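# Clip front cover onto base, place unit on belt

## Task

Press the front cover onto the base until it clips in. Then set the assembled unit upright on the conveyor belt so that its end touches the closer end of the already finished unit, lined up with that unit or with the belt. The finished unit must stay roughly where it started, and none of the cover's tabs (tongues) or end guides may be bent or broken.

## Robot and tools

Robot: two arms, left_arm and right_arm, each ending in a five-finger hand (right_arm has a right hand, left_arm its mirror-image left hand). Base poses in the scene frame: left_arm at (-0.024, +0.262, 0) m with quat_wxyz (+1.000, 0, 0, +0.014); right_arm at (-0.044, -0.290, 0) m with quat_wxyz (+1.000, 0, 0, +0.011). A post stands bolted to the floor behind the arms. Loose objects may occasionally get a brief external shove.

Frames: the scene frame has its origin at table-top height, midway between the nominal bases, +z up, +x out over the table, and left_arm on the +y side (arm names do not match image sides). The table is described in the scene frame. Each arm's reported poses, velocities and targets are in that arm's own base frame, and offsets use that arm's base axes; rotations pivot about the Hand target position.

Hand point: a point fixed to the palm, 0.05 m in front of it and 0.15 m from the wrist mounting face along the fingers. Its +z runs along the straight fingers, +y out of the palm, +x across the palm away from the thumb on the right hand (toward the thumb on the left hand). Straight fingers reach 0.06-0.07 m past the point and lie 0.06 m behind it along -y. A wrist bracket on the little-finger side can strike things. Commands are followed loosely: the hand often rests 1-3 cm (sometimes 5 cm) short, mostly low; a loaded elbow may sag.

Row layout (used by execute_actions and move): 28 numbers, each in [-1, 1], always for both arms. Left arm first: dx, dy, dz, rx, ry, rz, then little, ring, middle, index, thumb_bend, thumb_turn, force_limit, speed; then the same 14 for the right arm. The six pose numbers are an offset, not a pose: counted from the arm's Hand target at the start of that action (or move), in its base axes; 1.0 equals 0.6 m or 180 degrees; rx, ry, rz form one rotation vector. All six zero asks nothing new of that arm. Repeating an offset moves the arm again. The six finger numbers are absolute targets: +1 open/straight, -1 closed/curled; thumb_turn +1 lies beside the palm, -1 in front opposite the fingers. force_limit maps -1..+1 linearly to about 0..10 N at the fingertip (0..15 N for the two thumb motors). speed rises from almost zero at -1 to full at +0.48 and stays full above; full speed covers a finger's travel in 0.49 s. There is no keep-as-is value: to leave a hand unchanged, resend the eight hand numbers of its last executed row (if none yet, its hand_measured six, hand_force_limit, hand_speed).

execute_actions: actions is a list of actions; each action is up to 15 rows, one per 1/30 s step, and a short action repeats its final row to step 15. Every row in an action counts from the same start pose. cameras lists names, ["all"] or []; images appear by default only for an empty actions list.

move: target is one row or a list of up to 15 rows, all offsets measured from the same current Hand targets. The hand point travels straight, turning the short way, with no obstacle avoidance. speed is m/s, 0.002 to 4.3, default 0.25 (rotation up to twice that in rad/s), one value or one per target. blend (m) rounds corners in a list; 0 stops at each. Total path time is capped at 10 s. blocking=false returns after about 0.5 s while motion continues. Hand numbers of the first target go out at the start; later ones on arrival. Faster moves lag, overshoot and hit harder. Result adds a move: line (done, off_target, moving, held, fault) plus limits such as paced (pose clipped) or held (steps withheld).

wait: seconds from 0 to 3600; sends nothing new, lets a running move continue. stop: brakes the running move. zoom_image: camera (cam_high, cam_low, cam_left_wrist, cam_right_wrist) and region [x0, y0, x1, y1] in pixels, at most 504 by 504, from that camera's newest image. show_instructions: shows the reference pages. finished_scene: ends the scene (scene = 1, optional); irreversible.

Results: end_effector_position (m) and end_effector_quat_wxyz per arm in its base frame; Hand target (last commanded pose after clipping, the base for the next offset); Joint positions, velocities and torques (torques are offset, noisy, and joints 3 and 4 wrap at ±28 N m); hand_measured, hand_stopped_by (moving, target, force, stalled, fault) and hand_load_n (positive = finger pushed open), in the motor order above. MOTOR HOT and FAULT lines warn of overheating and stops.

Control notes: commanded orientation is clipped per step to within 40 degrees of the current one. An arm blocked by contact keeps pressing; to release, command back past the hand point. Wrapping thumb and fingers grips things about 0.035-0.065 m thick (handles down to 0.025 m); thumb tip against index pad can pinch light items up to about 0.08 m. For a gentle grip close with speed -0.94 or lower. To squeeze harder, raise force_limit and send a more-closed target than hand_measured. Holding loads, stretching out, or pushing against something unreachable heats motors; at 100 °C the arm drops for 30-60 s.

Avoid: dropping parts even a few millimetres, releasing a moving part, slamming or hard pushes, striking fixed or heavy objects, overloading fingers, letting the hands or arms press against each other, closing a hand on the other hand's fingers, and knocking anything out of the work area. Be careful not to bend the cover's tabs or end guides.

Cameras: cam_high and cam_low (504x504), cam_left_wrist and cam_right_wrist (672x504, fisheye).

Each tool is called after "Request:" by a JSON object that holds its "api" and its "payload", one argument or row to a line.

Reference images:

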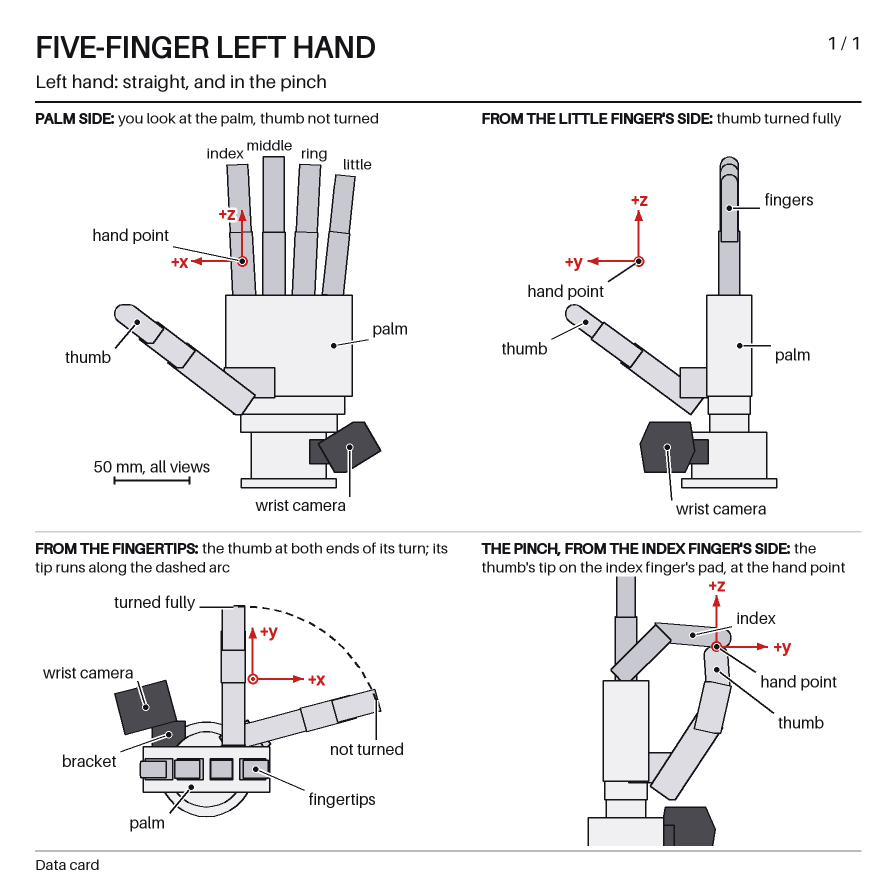

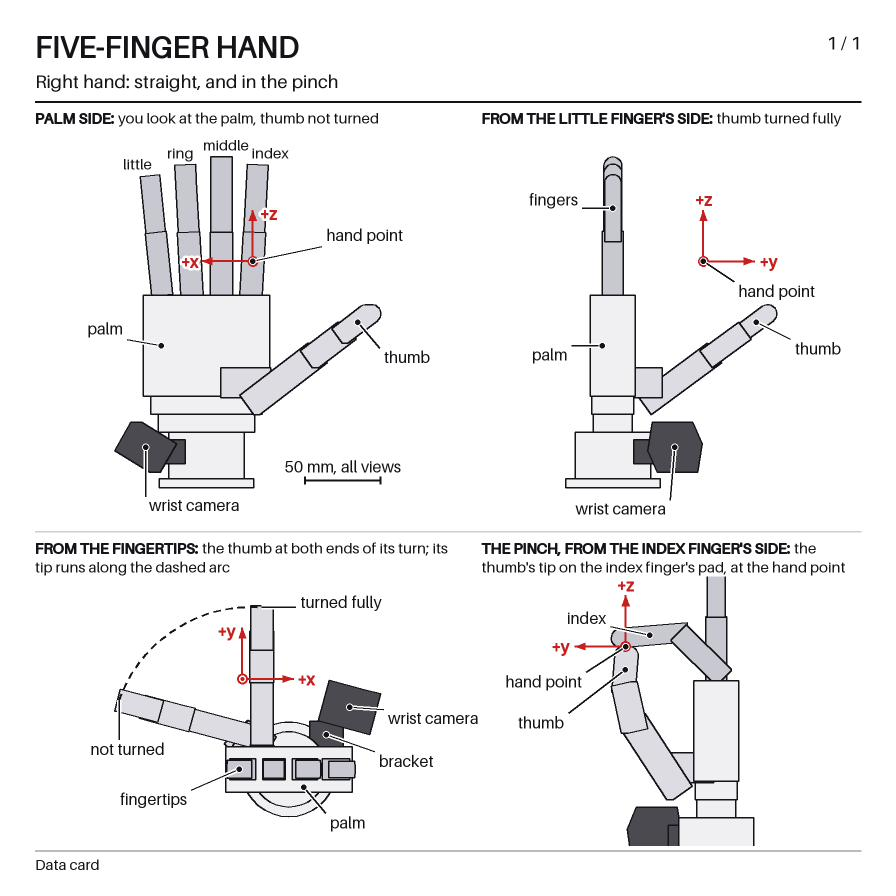

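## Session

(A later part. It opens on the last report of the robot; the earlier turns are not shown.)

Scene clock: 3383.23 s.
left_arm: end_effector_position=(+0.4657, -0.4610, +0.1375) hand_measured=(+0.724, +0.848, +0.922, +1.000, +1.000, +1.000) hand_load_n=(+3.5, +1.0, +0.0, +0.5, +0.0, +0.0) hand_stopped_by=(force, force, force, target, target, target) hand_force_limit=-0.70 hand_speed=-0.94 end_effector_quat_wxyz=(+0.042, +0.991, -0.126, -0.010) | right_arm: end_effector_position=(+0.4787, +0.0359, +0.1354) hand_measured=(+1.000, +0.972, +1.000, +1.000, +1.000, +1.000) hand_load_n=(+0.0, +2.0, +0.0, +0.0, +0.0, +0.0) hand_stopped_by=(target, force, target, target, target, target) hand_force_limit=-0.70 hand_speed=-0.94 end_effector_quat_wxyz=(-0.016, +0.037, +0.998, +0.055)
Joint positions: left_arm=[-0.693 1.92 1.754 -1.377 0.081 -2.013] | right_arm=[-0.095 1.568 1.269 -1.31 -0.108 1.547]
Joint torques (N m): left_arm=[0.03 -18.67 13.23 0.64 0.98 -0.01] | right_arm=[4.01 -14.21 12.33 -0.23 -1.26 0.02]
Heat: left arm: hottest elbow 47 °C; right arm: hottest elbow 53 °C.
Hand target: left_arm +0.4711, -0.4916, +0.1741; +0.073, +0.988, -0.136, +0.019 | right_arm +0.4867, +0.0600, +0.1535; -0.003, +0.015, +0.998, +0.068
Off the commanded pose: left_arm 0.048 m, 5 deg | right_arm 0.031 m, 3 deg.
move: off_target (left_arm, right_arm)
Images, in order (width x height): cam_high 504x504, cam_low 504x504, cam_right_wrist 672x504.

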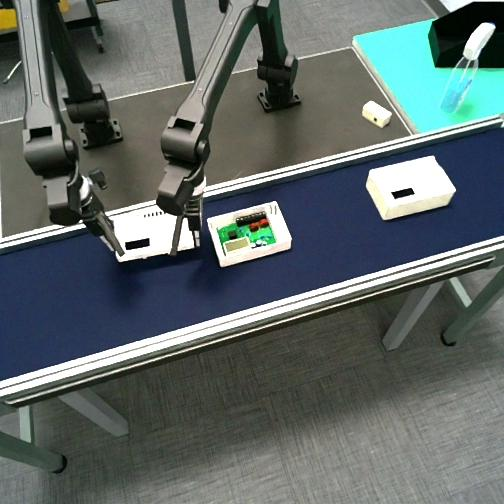

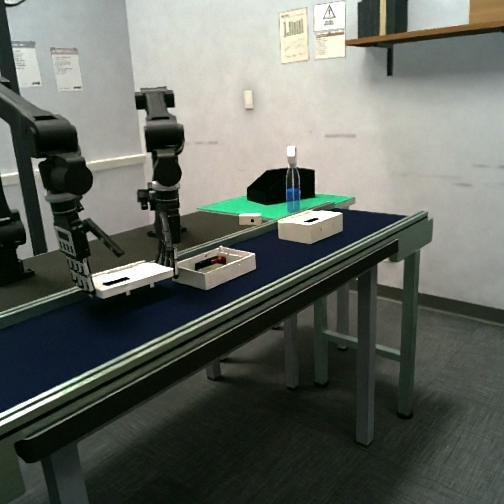

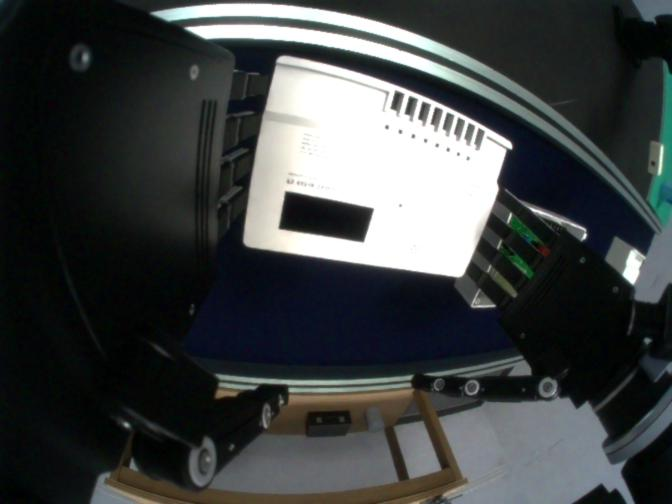

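Request:
{"api": "move", "payload": {
  "target": [
    [0.01,0,0.065,0,0,0,0.7,0.6,0.7,1,1,1,-0.7,-0.94,0.01,0,0.065,0,0,0,1,0.75,1,1,1,1,-0.7,-0.94]
  ],
  "speed": 0.04,
  "cameras": ["cam_low", "cam_right_wrist", "cam_high"]
}}

Request:
{"api": "zoom_image", "payload": {
  "camera": "cam_low",
  "region": [50, 200, 260, 320]
}}

Request:
{"api": "zoom_image", "payload": {
  "camera": "cam_right_wrist",
  "region": [200, 20, 560, 320]
}}

Scene clock: 3394.30 s.
left_arm: end_effector_position=(+0.4700, -0.4638, +0.1807) hand_measured=(+0.724, +0.848, +0.922, +1.000, +1.000, +1.000) hand_load_n=(+3.5, +1.5, +1.0, +0.0, +0.0, +0.0) hand_stopped_by=(force, force, force, target, target, target) hand_force_limit=-0.70 hand_speed=-0.94 end_effector_quat_wxyz=(+0.040, +0.991, -0.128, -0.008) | right_arm: end_effector_position=(+0.4858, +0.0339, +0.1731) hand_measured=(+1.000, +0.974, +1.000, +1.000, +1.000, +1.000) hand_load_n=(+0.0, +2.5, +0.0, +0.0, -0.5, +0.0) hand_stopped_by=(target, force, target, target, target, target) hand_force_limit=-0.70 hand_speed=-0.94 end_effector_quat_wxyz=(-0.016, +0.036, +0.998, +0.052)
Joint positions: left_arm=[-0.693 1.92 1.868 -1.489 0.076 -2.007] | right_arm=[-0.095 1.562 1.365 -1.412 -0.101 1.547]
Joint torques (N m): left_arm=[0.44 -18.2 13.53 0.81 1.2 0] | right_arm=[4.07 -14.27 12.66 -0.21 -1.51 0.02]
Heat: left arm: hottest elbow 48 °C; right arm: hottest elbow 54 °C.
Hand target: left_arm +0.4771, -0.4917, +0.2131; +0.073, +0.988, -0.136, +0.019 | right_arm +0.4928, +0.0600, +0.1926; -0.003, +0.015, +0.998, +0.068
Off the commanded pose: left_arm 0.043 m, 5 deg | right_arm 0.033 m, 3 deg.
move: off_target (left_arm, right_arm)
Images, in order (width x height): cam_high 504x504, cam_low 504x504, cam_right_wrist 672x504.

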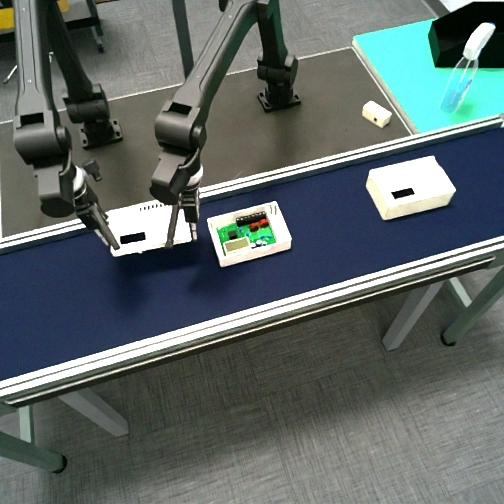

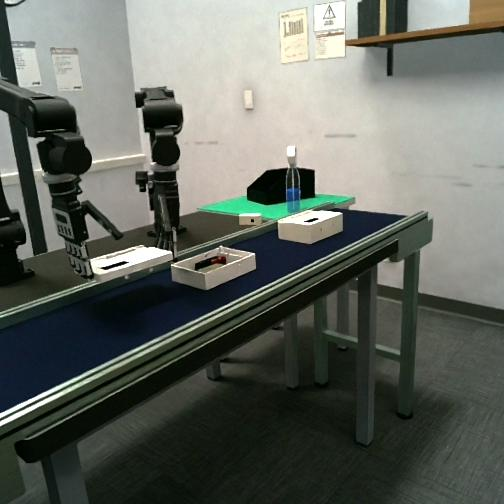

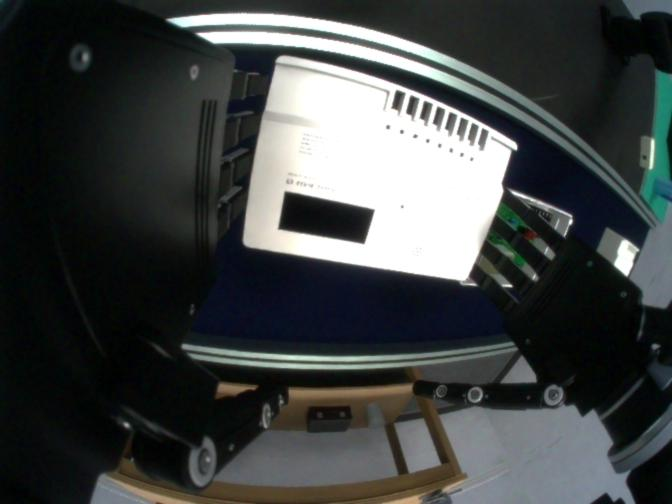

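Scaled by 2.400.

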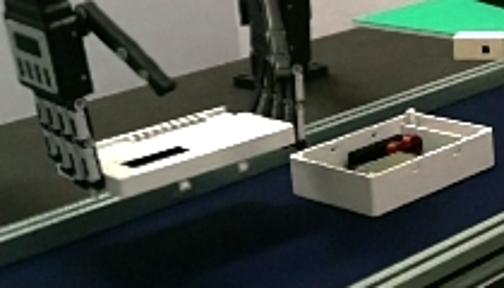

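Scaled by 1.400 from the camera's image (finer frame: 960x720).

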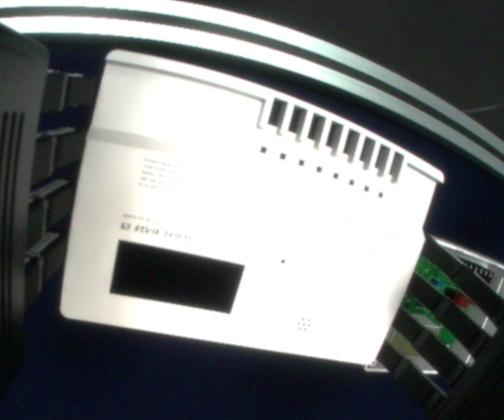

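Request:
{"api": "move", "payload": {
  "target": [
    [0.001,0.05,0,0,0,0,0.7,0.6,0.7,1,1,1,-0.7,-0.94,0.001,0.05,0,0,0,0,1,0.75,1,1,1,1,-0.7,-0.94]
  ],
  "speed": 0.04,
  "cameras": ["cam_right_wrist", "cam_high"]
}}

Scene clock: 3419.90 s.
left_arm: end_effector_position=(+0.4816, -0.4444, +0.2032) hand_measured=(+0.724, +0.848, +0.922, +1.000, +1.000, +1.000) hand_load_n=(+4.0, +2.0, +0.0, +0.0, +0.0, +0.0) hand_stopped_by=(force, force, force, target, target, target) hand_force_limit=-0.70 hand_speed=-0.94 end_effector_quat_wxyz=(+0.049, +0.990, -0.132, +0.009) | right_arm: end_effector_position=(+0.4880, +0.0527, +0.1729) hand_measured=(+1.000, +0.972, +1.000, +1.000, +1.000, +1.000) hand_load_n=(+0.0, +0.0, +0.0, +0.0, +0.0, +0.0) hand_stopped_by=(target, force, target, target, target, target) hand_force_limit=-0.70 hand_speed=-0.94 end_effector_quat_wxyz=(-0.019, +0.051, +0.997, +0.050)
Joint positions: left_arm=[-0.655 1.882 1.864 -1.489 0.076 -1.962] | right_arm=[-0.05 1.561 1.365 -1.412 -0.099 1.62]
Joint torques (N m): left_arm=[0.56 -18.61 8.25 1.69 1.37 -0.06] | right_arm=[5.71 -14.74 12.3 0.1 -1.59 -0.07]
Heat: left arm: hottest elbow 51 °C; right arm: hottest elbow 55 °C.
Hand target: left_arm +0.4777, -0.4616, +0.2131; +0.073, +0.988, -0.136, +0.019 | right_arm +0.4935, +0.0898, +0.1925; -0.003, +0.015, +0.998, +0.068
Off the commanded pose: left_arm 0.020 m, 3 deg | right_arm 0.043 m, 5 deg.
move: off_target (left_arm, right_arm)
Images, in order (width x height): cam_high 504x504, cam_right_wrist 672x504.

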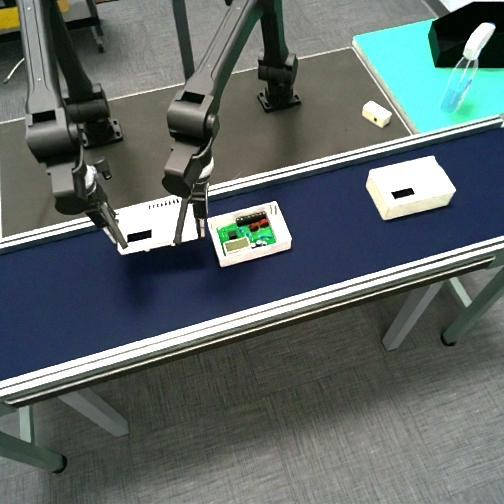

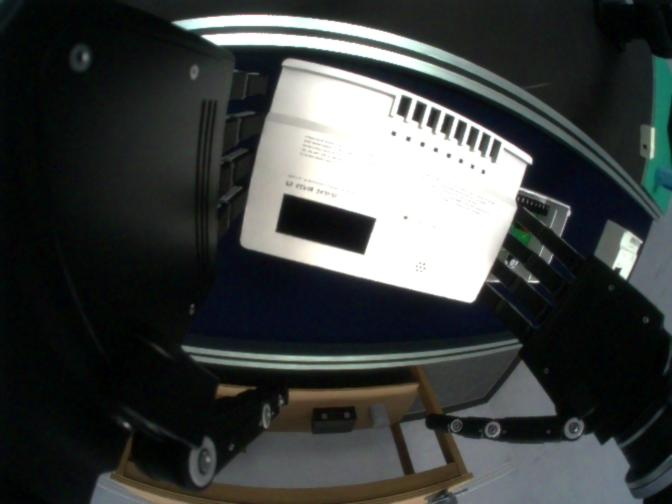

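Request:
{"api": "move", "payload": {
  "target": [
    [-0.004,0,0,0,0,0,0.7,0.6,0.7,1,1,1,-0.7,-0.94,0.002,0,0.04,0,0,0,1,0.75,1,1,1,1,-0.7,-0.94]
  ],
  "speed": 0.04,
  "cameras": ["cam_right_wrist", "cam_high", "cam_low"]
}}

Request:
{"api": "zoom_image", "payload": {
  "camera": "cam_low",
  "region": [50, 200, 260, 320]
}}

Scene clock: 3430.37 s.
left_arm: end_effector_position=(+0.4796, -0.4428, +0.1991) hand_measured=(+0.724, +0.848, +0.922, +1.000, +1.000, +1.000) hand_load_n=(+4.5, +1.5, +0.0, +0.0, +0.0, +0.0) hand_stopped_by=(force, force, force, target, target, target) hand_force_limit=-0.70 hand_speed=-0.94 end_effector_quat_wxyz=(+0.047, +0.990, -0.132, +0.005) | right_arm: end_effector_position=(+0.4906, +0.0545, +0.1968) hand_measured=(+1.000, +0.972, +1.000, +1.000, +1.000, +1.000) hand_load_n=(+0.0, +1.5, +0.0, +0.5, -0.5, +0.0) hand_stopped_by=(target, force, target, target, target, target) hand_force_limit=-0.70 hand_speed=-0.94 end_effector_quat_wxyz=(-0.015, +0.049, +0.997, +0.050)
Joint positions: left_arm=[-0.655 1.882 1.855 -1.489 0.076 -1.962] | right_arm=[-0.046 1.553 1.419 -1.466 -0.099 1.62]
Joint torques (N m): left_arm=[0.26 -18.84 8.32 1.78 1.35 -0.08] | right_arm=[5.36 -14.39 12.81 -0.21 -1.58 -0.08]
Heat: left arm: hottest elbow 49 °C; right arm: hottest elbow 56 °C.
Hand target: left_arm +0.4753, -0.4616, +0.2131; +0.073, +0.988, -0.136, +0.019 | right_arm +0.4946, +0.0900, +0.2164; -0.003, +0.015, +0.998, +0.068
Off the commanded pose: left_arm 0.024 m, 3 deg | right_arm 0.041 m, 5 deg.
move: off_target (left_arm, right_arm)
Images, in order (width x height): cam_high 504x504, cam_low 504x504, cam_right_wrist 672x504.

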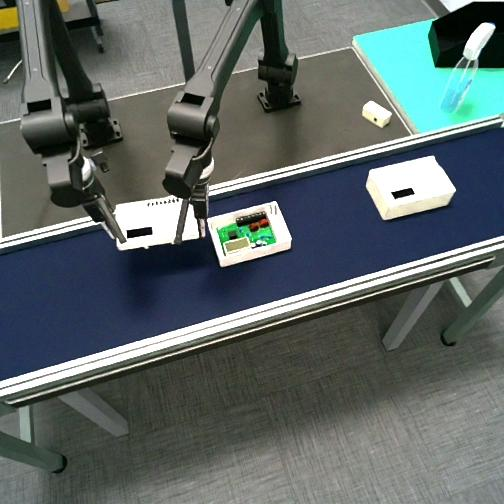

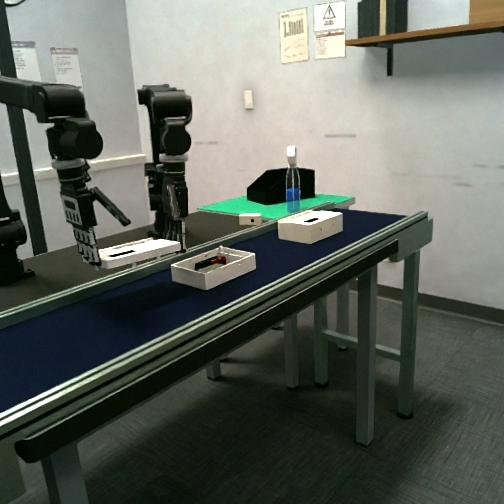

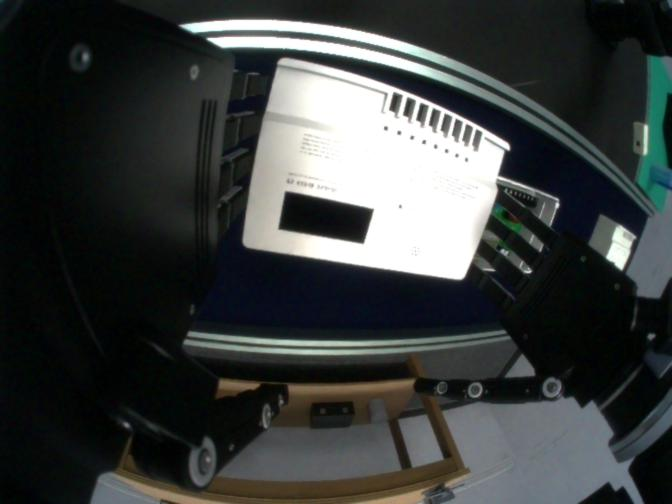

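Scaled by 2.400.

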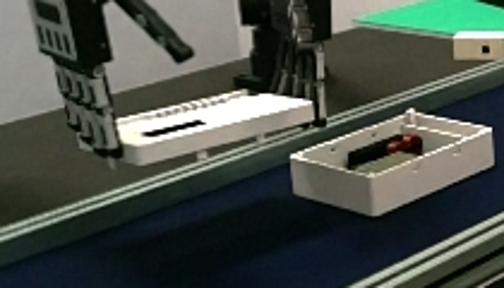

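Request:
{"api": "move", "payload": {
  "target": [
    [0.002,0.1,0,0,0,0,0.7,0.6,0.7,1,1,1,-0.7,-0.94,0.002,0.1,0,0,0,0,1,0.75,1,1,1,1,-0.7,-0.94]
  ],
  "speed": 0.05,
  "cameras": ["cam_right_wrist", "cam_high", "cam_low"]
}}

Request:
{"api": "zoom_image", "payload": {
  "camera": "cam_low",
  "region": [50, 200, 260, 320]
}}

Scene clock: 3438.23 s.
left_arm: end_effector_position=(+0.4771, -0.3841, +0.1969) hand_measured=(+0.724, +0.848, +0.922, +1.000, +1.000, +1.000) hand_load_n=(+4.5, +2.0, +0.0, +0.0, +0.0, +0.0) hand_stopped_by=(force, force, force, target, target, target) hand_force_limit=-0.70 hand_speed=-0.94 end_effector_quat_wxyz=(+0.045, +0.990, -0.132, +0.000) | right_arm: end_effector_position=(+0.4886, +0.1151, +0.1997) hand_measured=(+1.000, +0.972, +1.000, +1.000, +1.000, +1.000) hand_load_n=(+0.0, +1.5, +0.0, +0.0, +0.0, +0.0) hand_stopped_by=(target, force, target, target, target, target) hand_force_limit=-0.70 hand_speed=-0.94 end_effector_quat_wxyz=(-0.017, +0.042, +0.998, +0.048)
Joint positions: left_arm=[-0.573 1.79 1.72 -1.463 0.082 -1.88] | right_arm=[0.086 1.553 1.428 -1.467 -0.099 1.74]
Joint torques (N m): left_arm=[0.62 -17.73 8.27 1.91 1.49 -0.04] | right_arm=[5.07 -13.51 13.23 0.46 -1.56 0.07]
Heat: left arm: hottest elbow 48 °C; right arm: hottest elbow 58 °C.
Hand target: left_arm +0.4766, -0.4015, +0.2130; +0.073, +0.988, -0.136, +0.019 | right_arm +0.4957, +0.1499, +0.2164; -0.003, +0.015, +0.998, +0.068
Off the commanded pose: left_arm 0.024 m, 4 deg | right_arm 0.039 m, 4 deg.
move: off_target (left_arm, right_arm)
Images, in order (width x height): cam_high 504x504, cam_low 504x504, cam_right_wrist 672x504.

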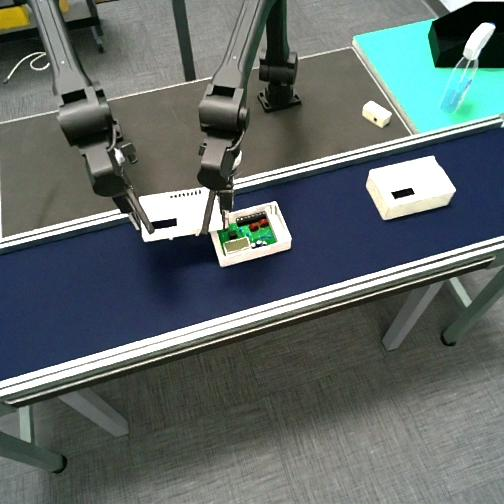

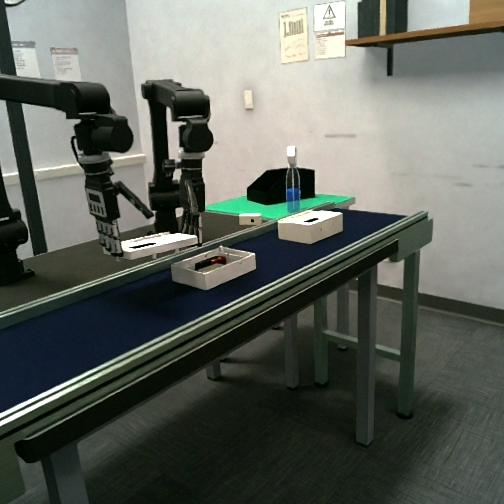

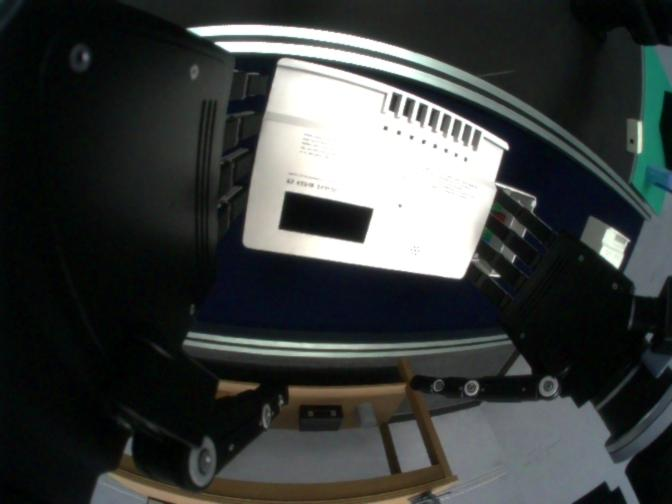

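Scaled by 2.400.

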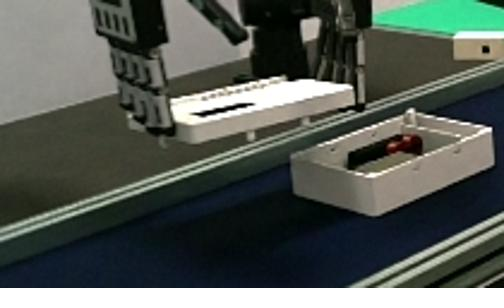

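Request:
{"api": "move", "payload": {
  "target": [
    [0.022,0.15,0,0,0,0,0.7,0.6,0.7,1,1,1,-0.7,-0.94,0.02,0.15,0,0,0,0,1,0.75,1,1,1,1,-0.7,-0.94]
  ],
  "speed": 0.05,
  "cameras": ["cam_right_wrist", "cam_high", "cam_low"]
}}

Request:
{"api": "zoom_image", "payload": {
  "camera": "cam_high",
  "region": [130, 160, 330, 290]
}}

Scene clock: 3447.90 s.
left_arm: end_effector_position=(+0.4916, -0.2962, +0.1997) hand_measured=(+0.724, +0.848, +0.922, +1.000, +1.000, +1.000) hand_load_n=(+3.5, +2.0, +0.5, +0.0, -0.5, +0.0) hand_stopped_by=(force, force, force, target, target, target) hand_force_limit=-0.70 hand_speed=-0.94 end_effector_quat_wxyz=(+0.050, +0.990, -0.131, +0.003) | right_arm: end_effector_position=(+0.5006, +0.2032, +0.2063) hand_measured=(+1.000, +0.972, +1.000, +1.000, +1.000, +1.000) hand_load_n=(+0.0, +2.0, +0.0, +0.0, +0.0, +0.0) hand_stopped_by=(target, force, target, target, target, target) hand_force_limit=-0.70 hand_speed=-0.94 end_effector_quat_wxyz=(-0.012, +0.038, +0.998, +0.048)
Joint positions: left_arm=[-0.414 1.707 1.613 -1.443 0.094 -1.724] | right_arm=[0.265 1.613 1.515 -1.467 -0.099 1.913]
Joint torques (N m): left_arm=[0.56 -16.38 7.95 1.42 1.56 -0.02] | right_arm=[4.89 -13.22 13.93 0.85 -1.38 0.1]
Heat: left arm: hottest elbow 47 °C; right arm: hottest elbow 58 °C.
Hand target: left_arm +0.4897, -0.3117, +0.2129; +0.073, +0.988, -0.136, +0.019 | right_arm +0.5078, +0.2399, +0.2165; -0.003, +0.015, +0.998, +0.068
Off the commanded pose: left_arm 0.020 m, 3 deg | right_arm 0.039 m, 4 deg.
move: off_target (left_arm, right_arm)
Images, in order (width x height): cam_high 504x504, cam_low 504x504, cam_right_wrist 672x504.

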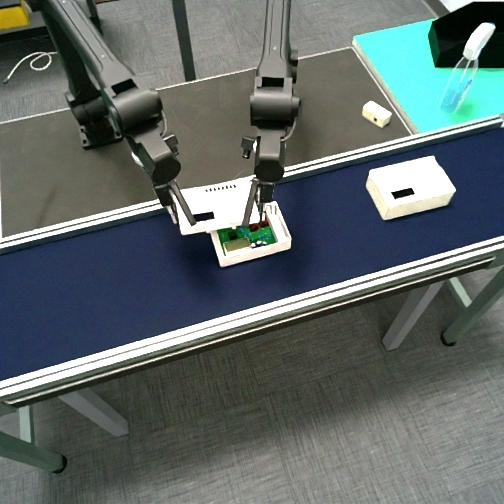

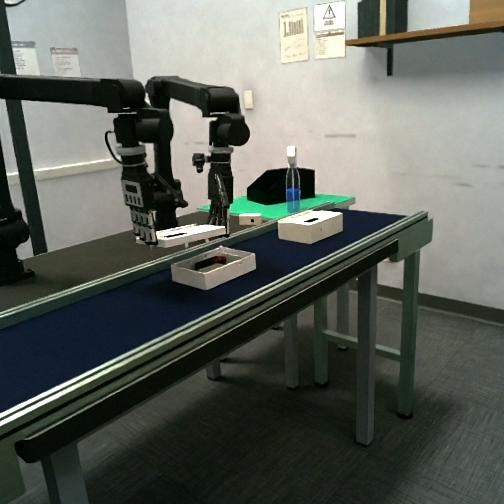

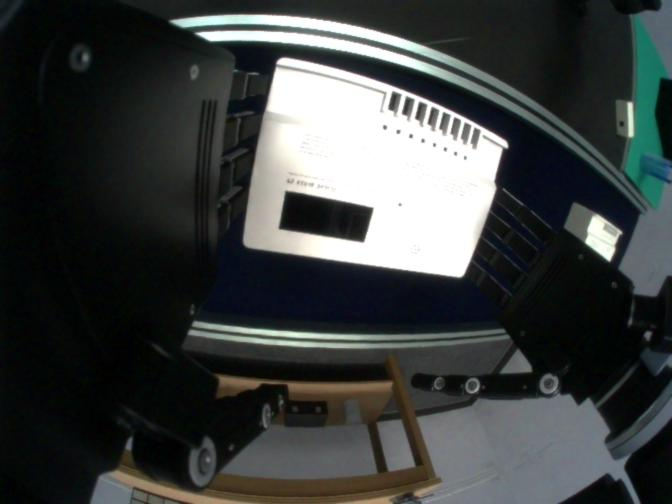

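Scaled by 2.520.

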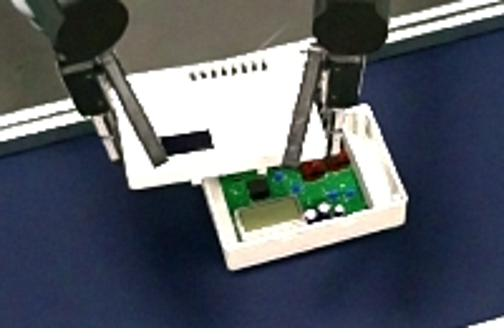

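Request:
{"api": "zoom_image", "payload": {
  "camera": "cam_high",
  "region": [160, 170, 270, 250]
}}

Request:
{"api": "zoom_image", "payload": {
  "camera": "cam_low",
  "region": [110, 190, 270, 300]
}}

Scaled by 4.582.

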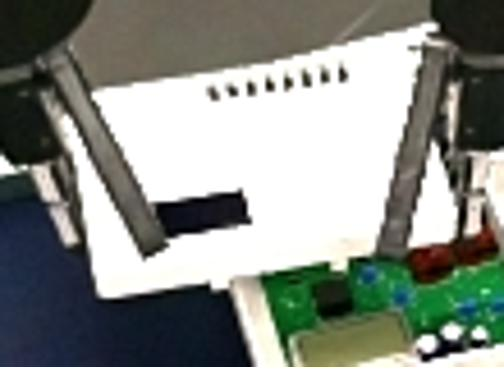

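Scaled by 3.150.

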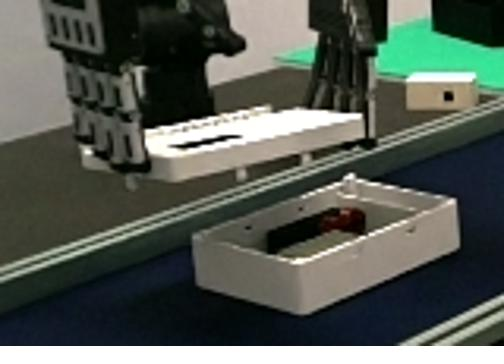

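Request:
{"api": "zoom_image", "payload": {
  "camera": "cam_high",
  "region": [200, 190, 300, 275]
}}

Scaled by 5.040.

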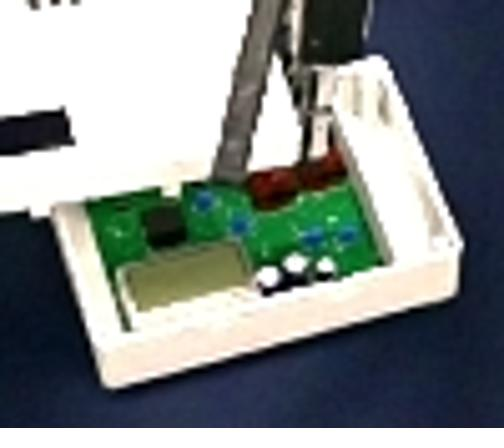

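Request:
{"api": "move", "payload": {
  "target": [
    [0.0495,0.122,0,0,0,0.022,0.7,0.6,0.7,1,1,1,-0.7,-0.94,0.055,0.12,0,0,0,0.022,1,0.75,1,1,1,1,-0.7,-0.94]
  ],
  "speed": 0.04,
  "cameras": ["cam_right_wrist", "cam_high", "cam_low", "cam_left_wrist"]
}}

Request:
{"api": "zoom_image", "payload": {
  "camera": "cam_high",
  "region": [190, 160, 320, 280]
}}

Request:
{"api": "zoom_image", "payload": {
  "camera": "cam_low",
  "region": [130, 190, 290, 300]
}}

Scene clock: 3557.70 s.
left_arm: end_effector_position=(+0.5229, -0.2240, +0.2014) hand_measured=(+0.724, +0.848, +0.922, +1.000, +1.000, +1.000) hand_load_n=(+3.0, +1.5, +1.0, +0.0, +0.0, +0.0) hand_stopped_by=(force, force, force, target, target, target) hand_force_limit=-0.70 hand_speed=-0.94 end_effector_quat_wxyz=(+0.053, +0.994, -0.093, +0.009) | right_arm: end_effector_position=(+0.5384, +0.2730, +0.2077) hand_measured=(+1.000, +0.974, +1.000, +1.000, +1.000, +1.000) hand_load_n=(+0.0, +3.5, +0.0, +0.0, +0.0, +0.0) hand_stopped_by=(target, force, target, target, target, target) hand_force_limit=-0.70 hand_speed=-0.94 end_effector_quat_wxyz=(-0.012, +0.000, +0.999, +0.049)
Joint positions: left_arm=[-0.269 1.7 1.606 -1.44 0.1 -1.656] | right_arm=[0.363 1.775 1.729 -1.511 -0.1 1.934]
Joint torques (N m): left_arm=[0.5 -16.15 7.79 0.96 1.53 0.08] | right_arm=[4.84 -15.33 14.31 0.64 -1.33 0.19]
Heat: left arm: hottest elbow 42 °C; right arm: hottest elbow 67 °C.
Hand target: left_arm +0.5194, -0.2384, +0.2131; +0.072, +0.992, -0.102, +0.022 | right_arm +0.5408, +0.3120, +0.2165; -0.005, -0.020, +0.997, +0.068
Off the commanded pose: left_arm 0.019 m, 3 deg | right_arm 0.040 m, 3 deg.
move: off_target (left_arm, right_arm)

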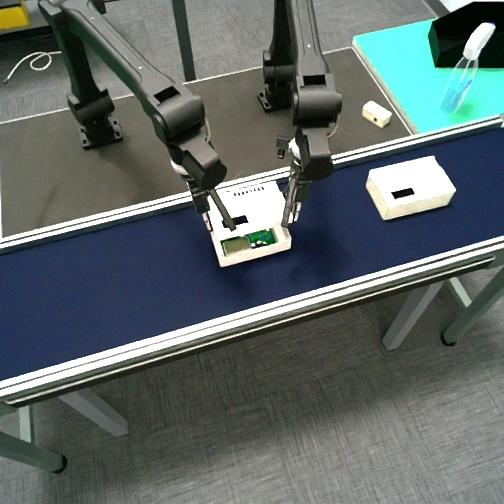

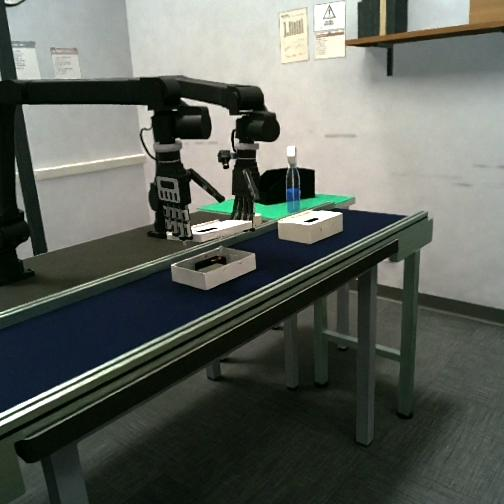

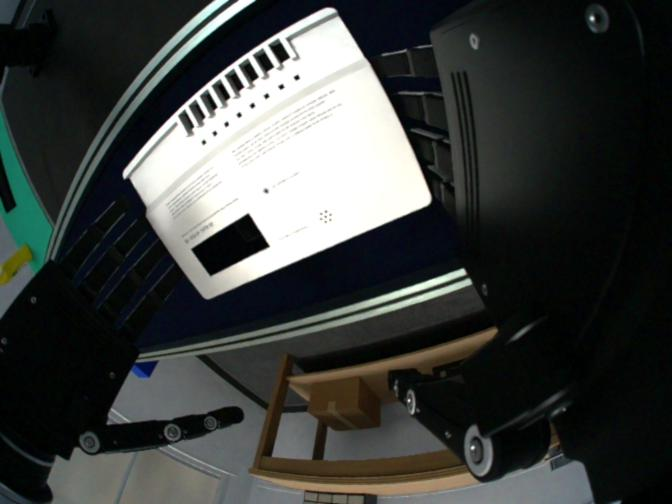

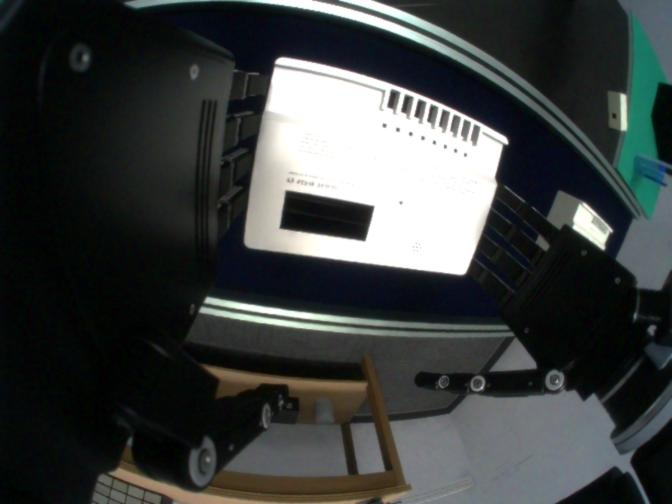

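Scaled by 3.877.

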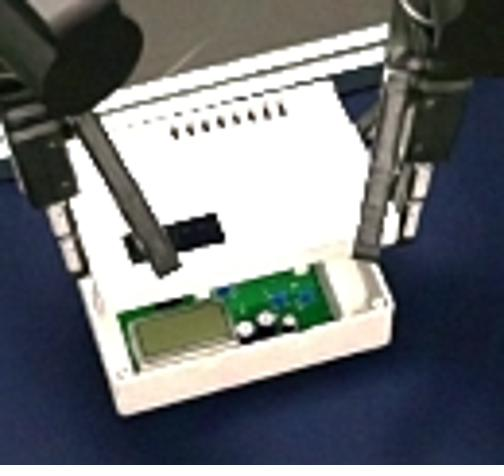

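Scaled by 3.150.

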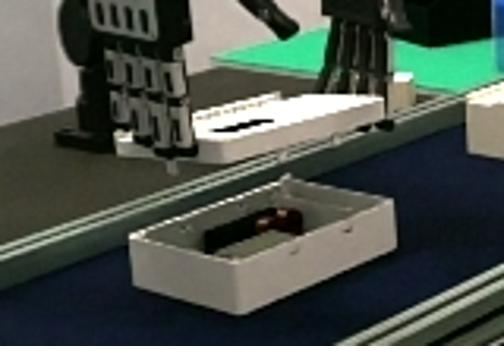

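Request:
{"api": "move", "payload": {
  "target": [
    [0,0,-0.092,0,0,0,0.7,0.6,0.7,1,1,1,-0.7,-0.94,0,0,-0.1,0,0,0,1,0.75,1,1,1,1,-0.7,-0.94]
  ],
  "speed": 0.04,
  "cameras": ["cam_right_wrist", "cam_high", "cam_low"]
}}

Request:
{"api": "zoom_image", "payload": {
  "camera": "cam_high",
  "region": [190, 160, 320, 280]
}}

Request:
{"api": "zoom_image", "payload": {
  "camera": "cam_low",
  "region": [130, 190, 290, 300]
}}

Scene clock: 3578.47 s.
left_arm: end_effector_position=(+0.5239, -0.2224, +0.1593) hand_measured=(+0.724, +0.848, +0.922, +1.000, +1.000, +1.000) hand_load_n=(+1.5, +1.0, +1.0, +0.0, +0.0, +0.0) hand_stopped_by=(force, force, force, target, target, target) hand_force_limit=-0.70 hand_speed=-0.94 end_effector_quat_wxyz=(+0.055, +0.994, -0.091, +0.023) | right_arm: end_effector_position=(+0.5432, +0.2748, +0.1649) hand_measured=(+1.000, +0.974, +1.000, +1.000, +1.000, +1.000) hand_load_n=(-0.5, +4.0, +0.5, +0.0, +0.0, +0.0) hand_stopped_by=(target, force, target, target, target, target) hand_force_limit=-0.70 hand_speed=-0.94 end_effector_quat_wxyz=(-0.008, +0.000, +0.999, +0.050)
Joint positions: left_arm=[-0.266 1.699 1.49 -1.297 0.101 -1.656] | right_arm=[0.363 1.794 1.642 -1.396 -0.1 1.934]
Joint torques (N m): left_arm=[0.38 -14.21 7.46 0.83 1.51 0.07] | right_arm=[4.72 -16.26 10.13 2.1 -1.31 0.17]
Heat: left arm: hottest elbow 42 °C; right arm: hottest elbow 66 °C.
Hand target: left_arm +0.5193, -0.2384, +0.1576; +0.072, +0.992, -0.102, +0.021 | right_arm +0.5408, +0.3120, +0.1566; -0.005, -0.020, +0.997, +0.068
Off the commanded pose: left_arm 0.017 m, 2 deg | right_arm 0.038 m, 3 deg.
move: off_target (left_arm, right_arm)
Images, in order (width x height): cam_high 504x504, cam_low 504x504, cam_right_wrist 672x504.

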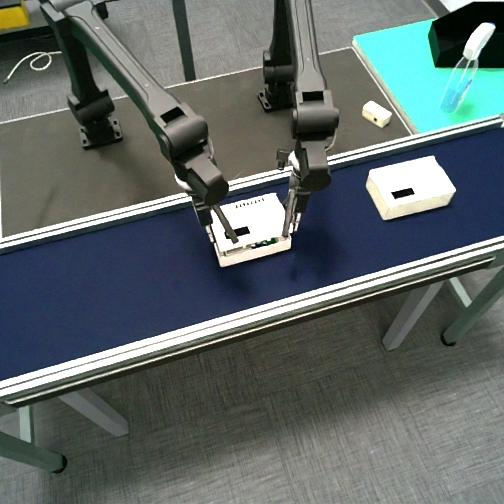

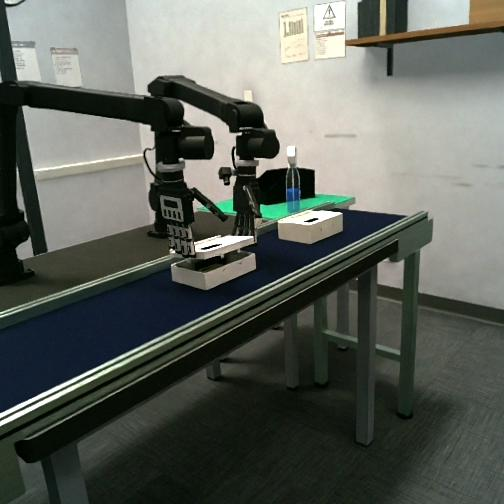

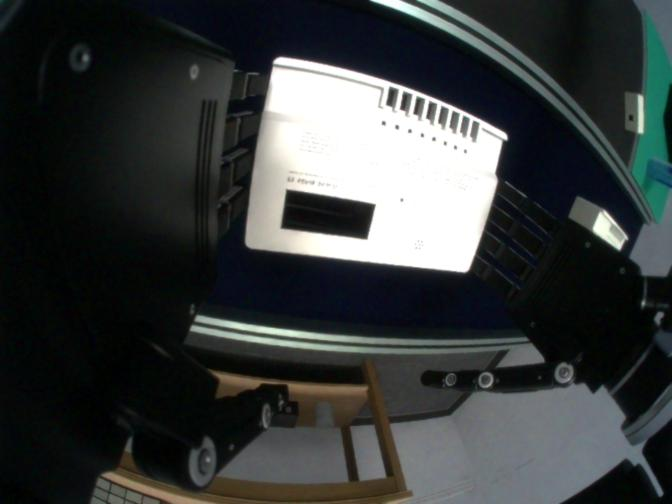

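Scaled by 3.877.

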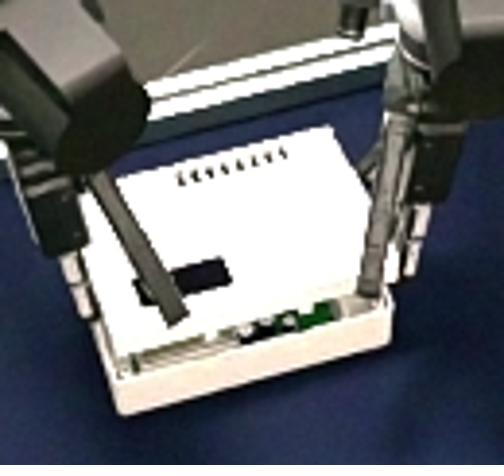

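Scaled by 3.150.

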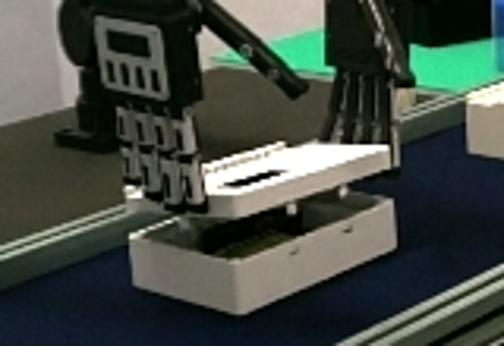

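Request:
{"api": "zoom_image", "payload": {
  "camera": "cam_high",
  "region": [205, 200, 300, 275]
}}

Scaled by 5.305.

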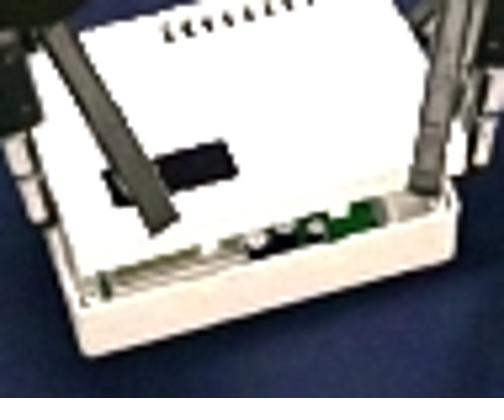

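Request:
{"api": "move", "payload": {
  "target": [
    [-0.003,0.005,-0.036,0,0,0,0.7,0.6,0.7,1,1,1,-0.7,-0.94,-0.003,0.005,-0.043,0,0,0,1,0.75,1,1,1,1,-0.7,-0.94]
  ],
  "speed": 0.03,
  "cameras": ["cam_high", "cam_low"]
}}

Request:
{"api": "zoom_image", "payload": {
  "camera": "cam_high",
  "region": [205, 200, 300, 275]
}}

Request:
{"api": "zoom_image", "payload": {
  "camera": "cam_low",
  "region": [160, 220, 270, 300]
}}

Scene clock: 3623.00 s.
left_arm: end_effector_position=(+0.5234, -0.2216, +0.1436) hand_measured=(+0.724, +0.848, +0.922, +1.000, +1.000, +1.000) hand_load_n=(+1.0, +1.0, +1.5, +0.0, +0.0, +0.0) hand_stopped_by=(force, force, force, target, target, target) hand_force_limit=-0.70 hand_speed=-0.94 end_effector_quat_wxyz=(+0.057, +0.994, -0.091, +0.029) | right_arm: end_effector_position=(+0.5436, +0.2746, +0.1420) hand_measured=(+1.000, +0.974, +1.000, +1.000, +1.000, +1.000) hand_load_n=(+0.0, +4.5, +0.0, +0.0, +0.0, +0.0) hand_stopped_by=(target, force, target, target, target, target) hand_force_limit=-0.70 hand_speed=-0.94 end_effector_quat_wxyz=(-0.005, +0.000, +0.999, +0.050)
Joint positions: left_arm=[-0.264 1.699 1.445 -1.24 0.102 -1.656] | right_arm=[0.363 1.803 1.593 -1.334 -0.097 1.935]
Joint torques (N m): left_arm=[0.56 -12.81 7.09 0.88 1.45 0.11] | right_arm=[5.25 -16.15 9.77 2.18 -1.4 0.23]
Heat: left arm: hottest elbow 41 °C; right arm: hottest elbow 60 °C.
Hand target: left_arm +0.5177, -0.2353, +0.1361; +0.072, +0.992, -0.102, +0.022 | right_arm +0.5390, +0.3150, +0.1309; -0.005, -0.020, +0.997, +0.068
Off the commanded pose: left_arm 0.017 m, 2 deg | right_arm 0.042 m, 3 deg.
move: off_target (left_arm, right_arm)

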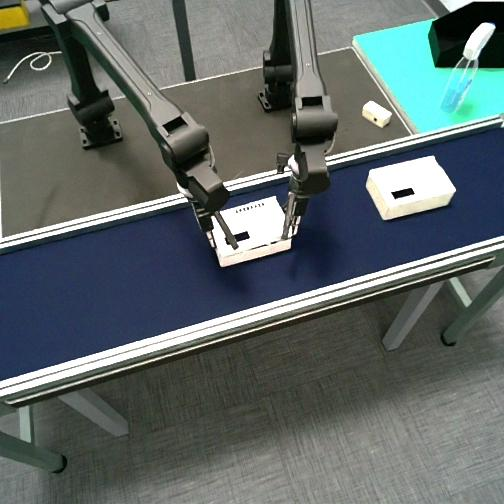

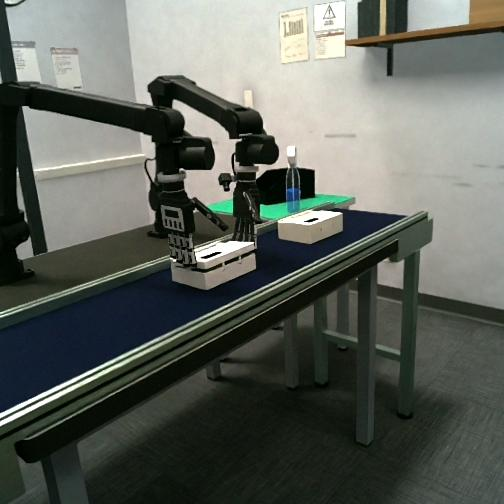

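Scaled by 5.305.

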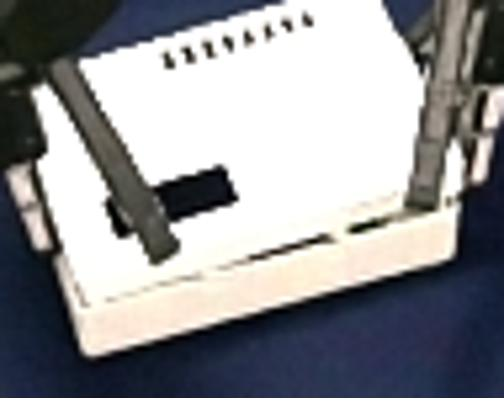

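Scaled by 4.582.

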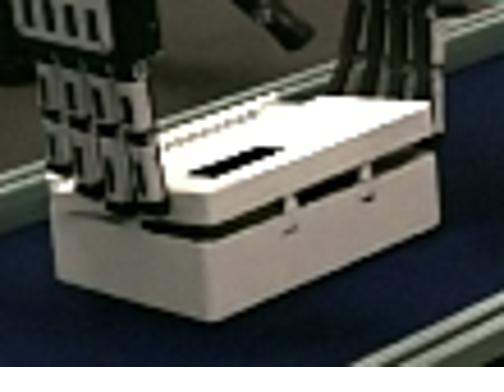

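Request:
{"api": "zoom_image", "payload": {
  "camera": "cam_low",
  "region": [165, 235, 225, 295]
}}

Request:
{"api": "zoom_image", "payload": {
  "camera": "cam_low",
  "region": [215, 225, 265, 275]
}}

Request:
{"api": "zoom_image", "payload": {
  "camera": "cam_high",
  "region": [205, 235, 255, 275]
}}

Request:
{"api": "zoom_image", "payload": {
  "camera": "cam_high",
  "region": [260, 190, 310, 250]
}}

Scaled by 8.400.

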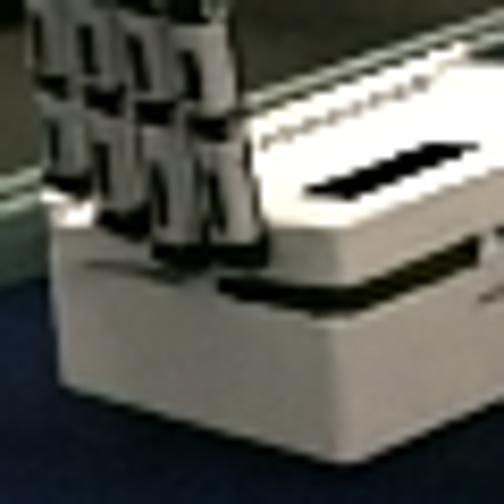

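Scaled by 10.080.

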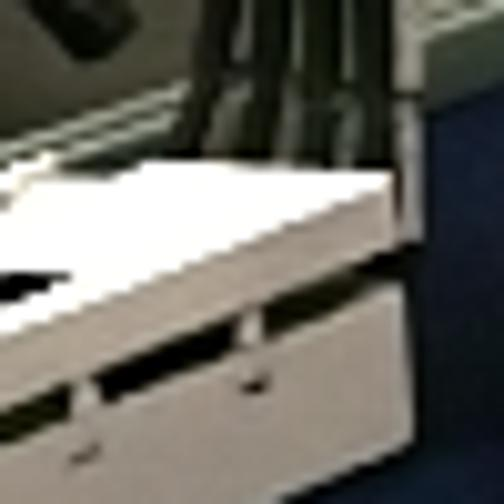

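Scaled by 10.080.

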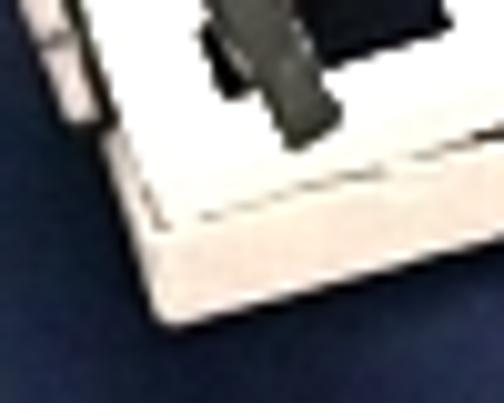

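Scaled by 8.400.

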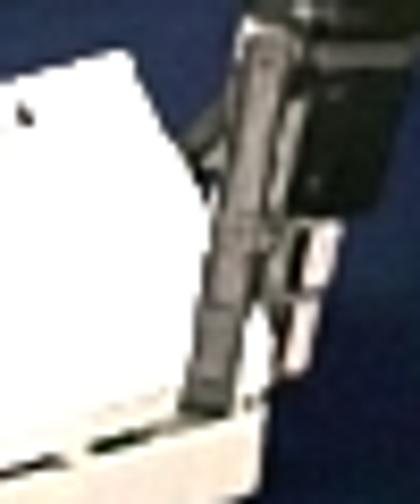

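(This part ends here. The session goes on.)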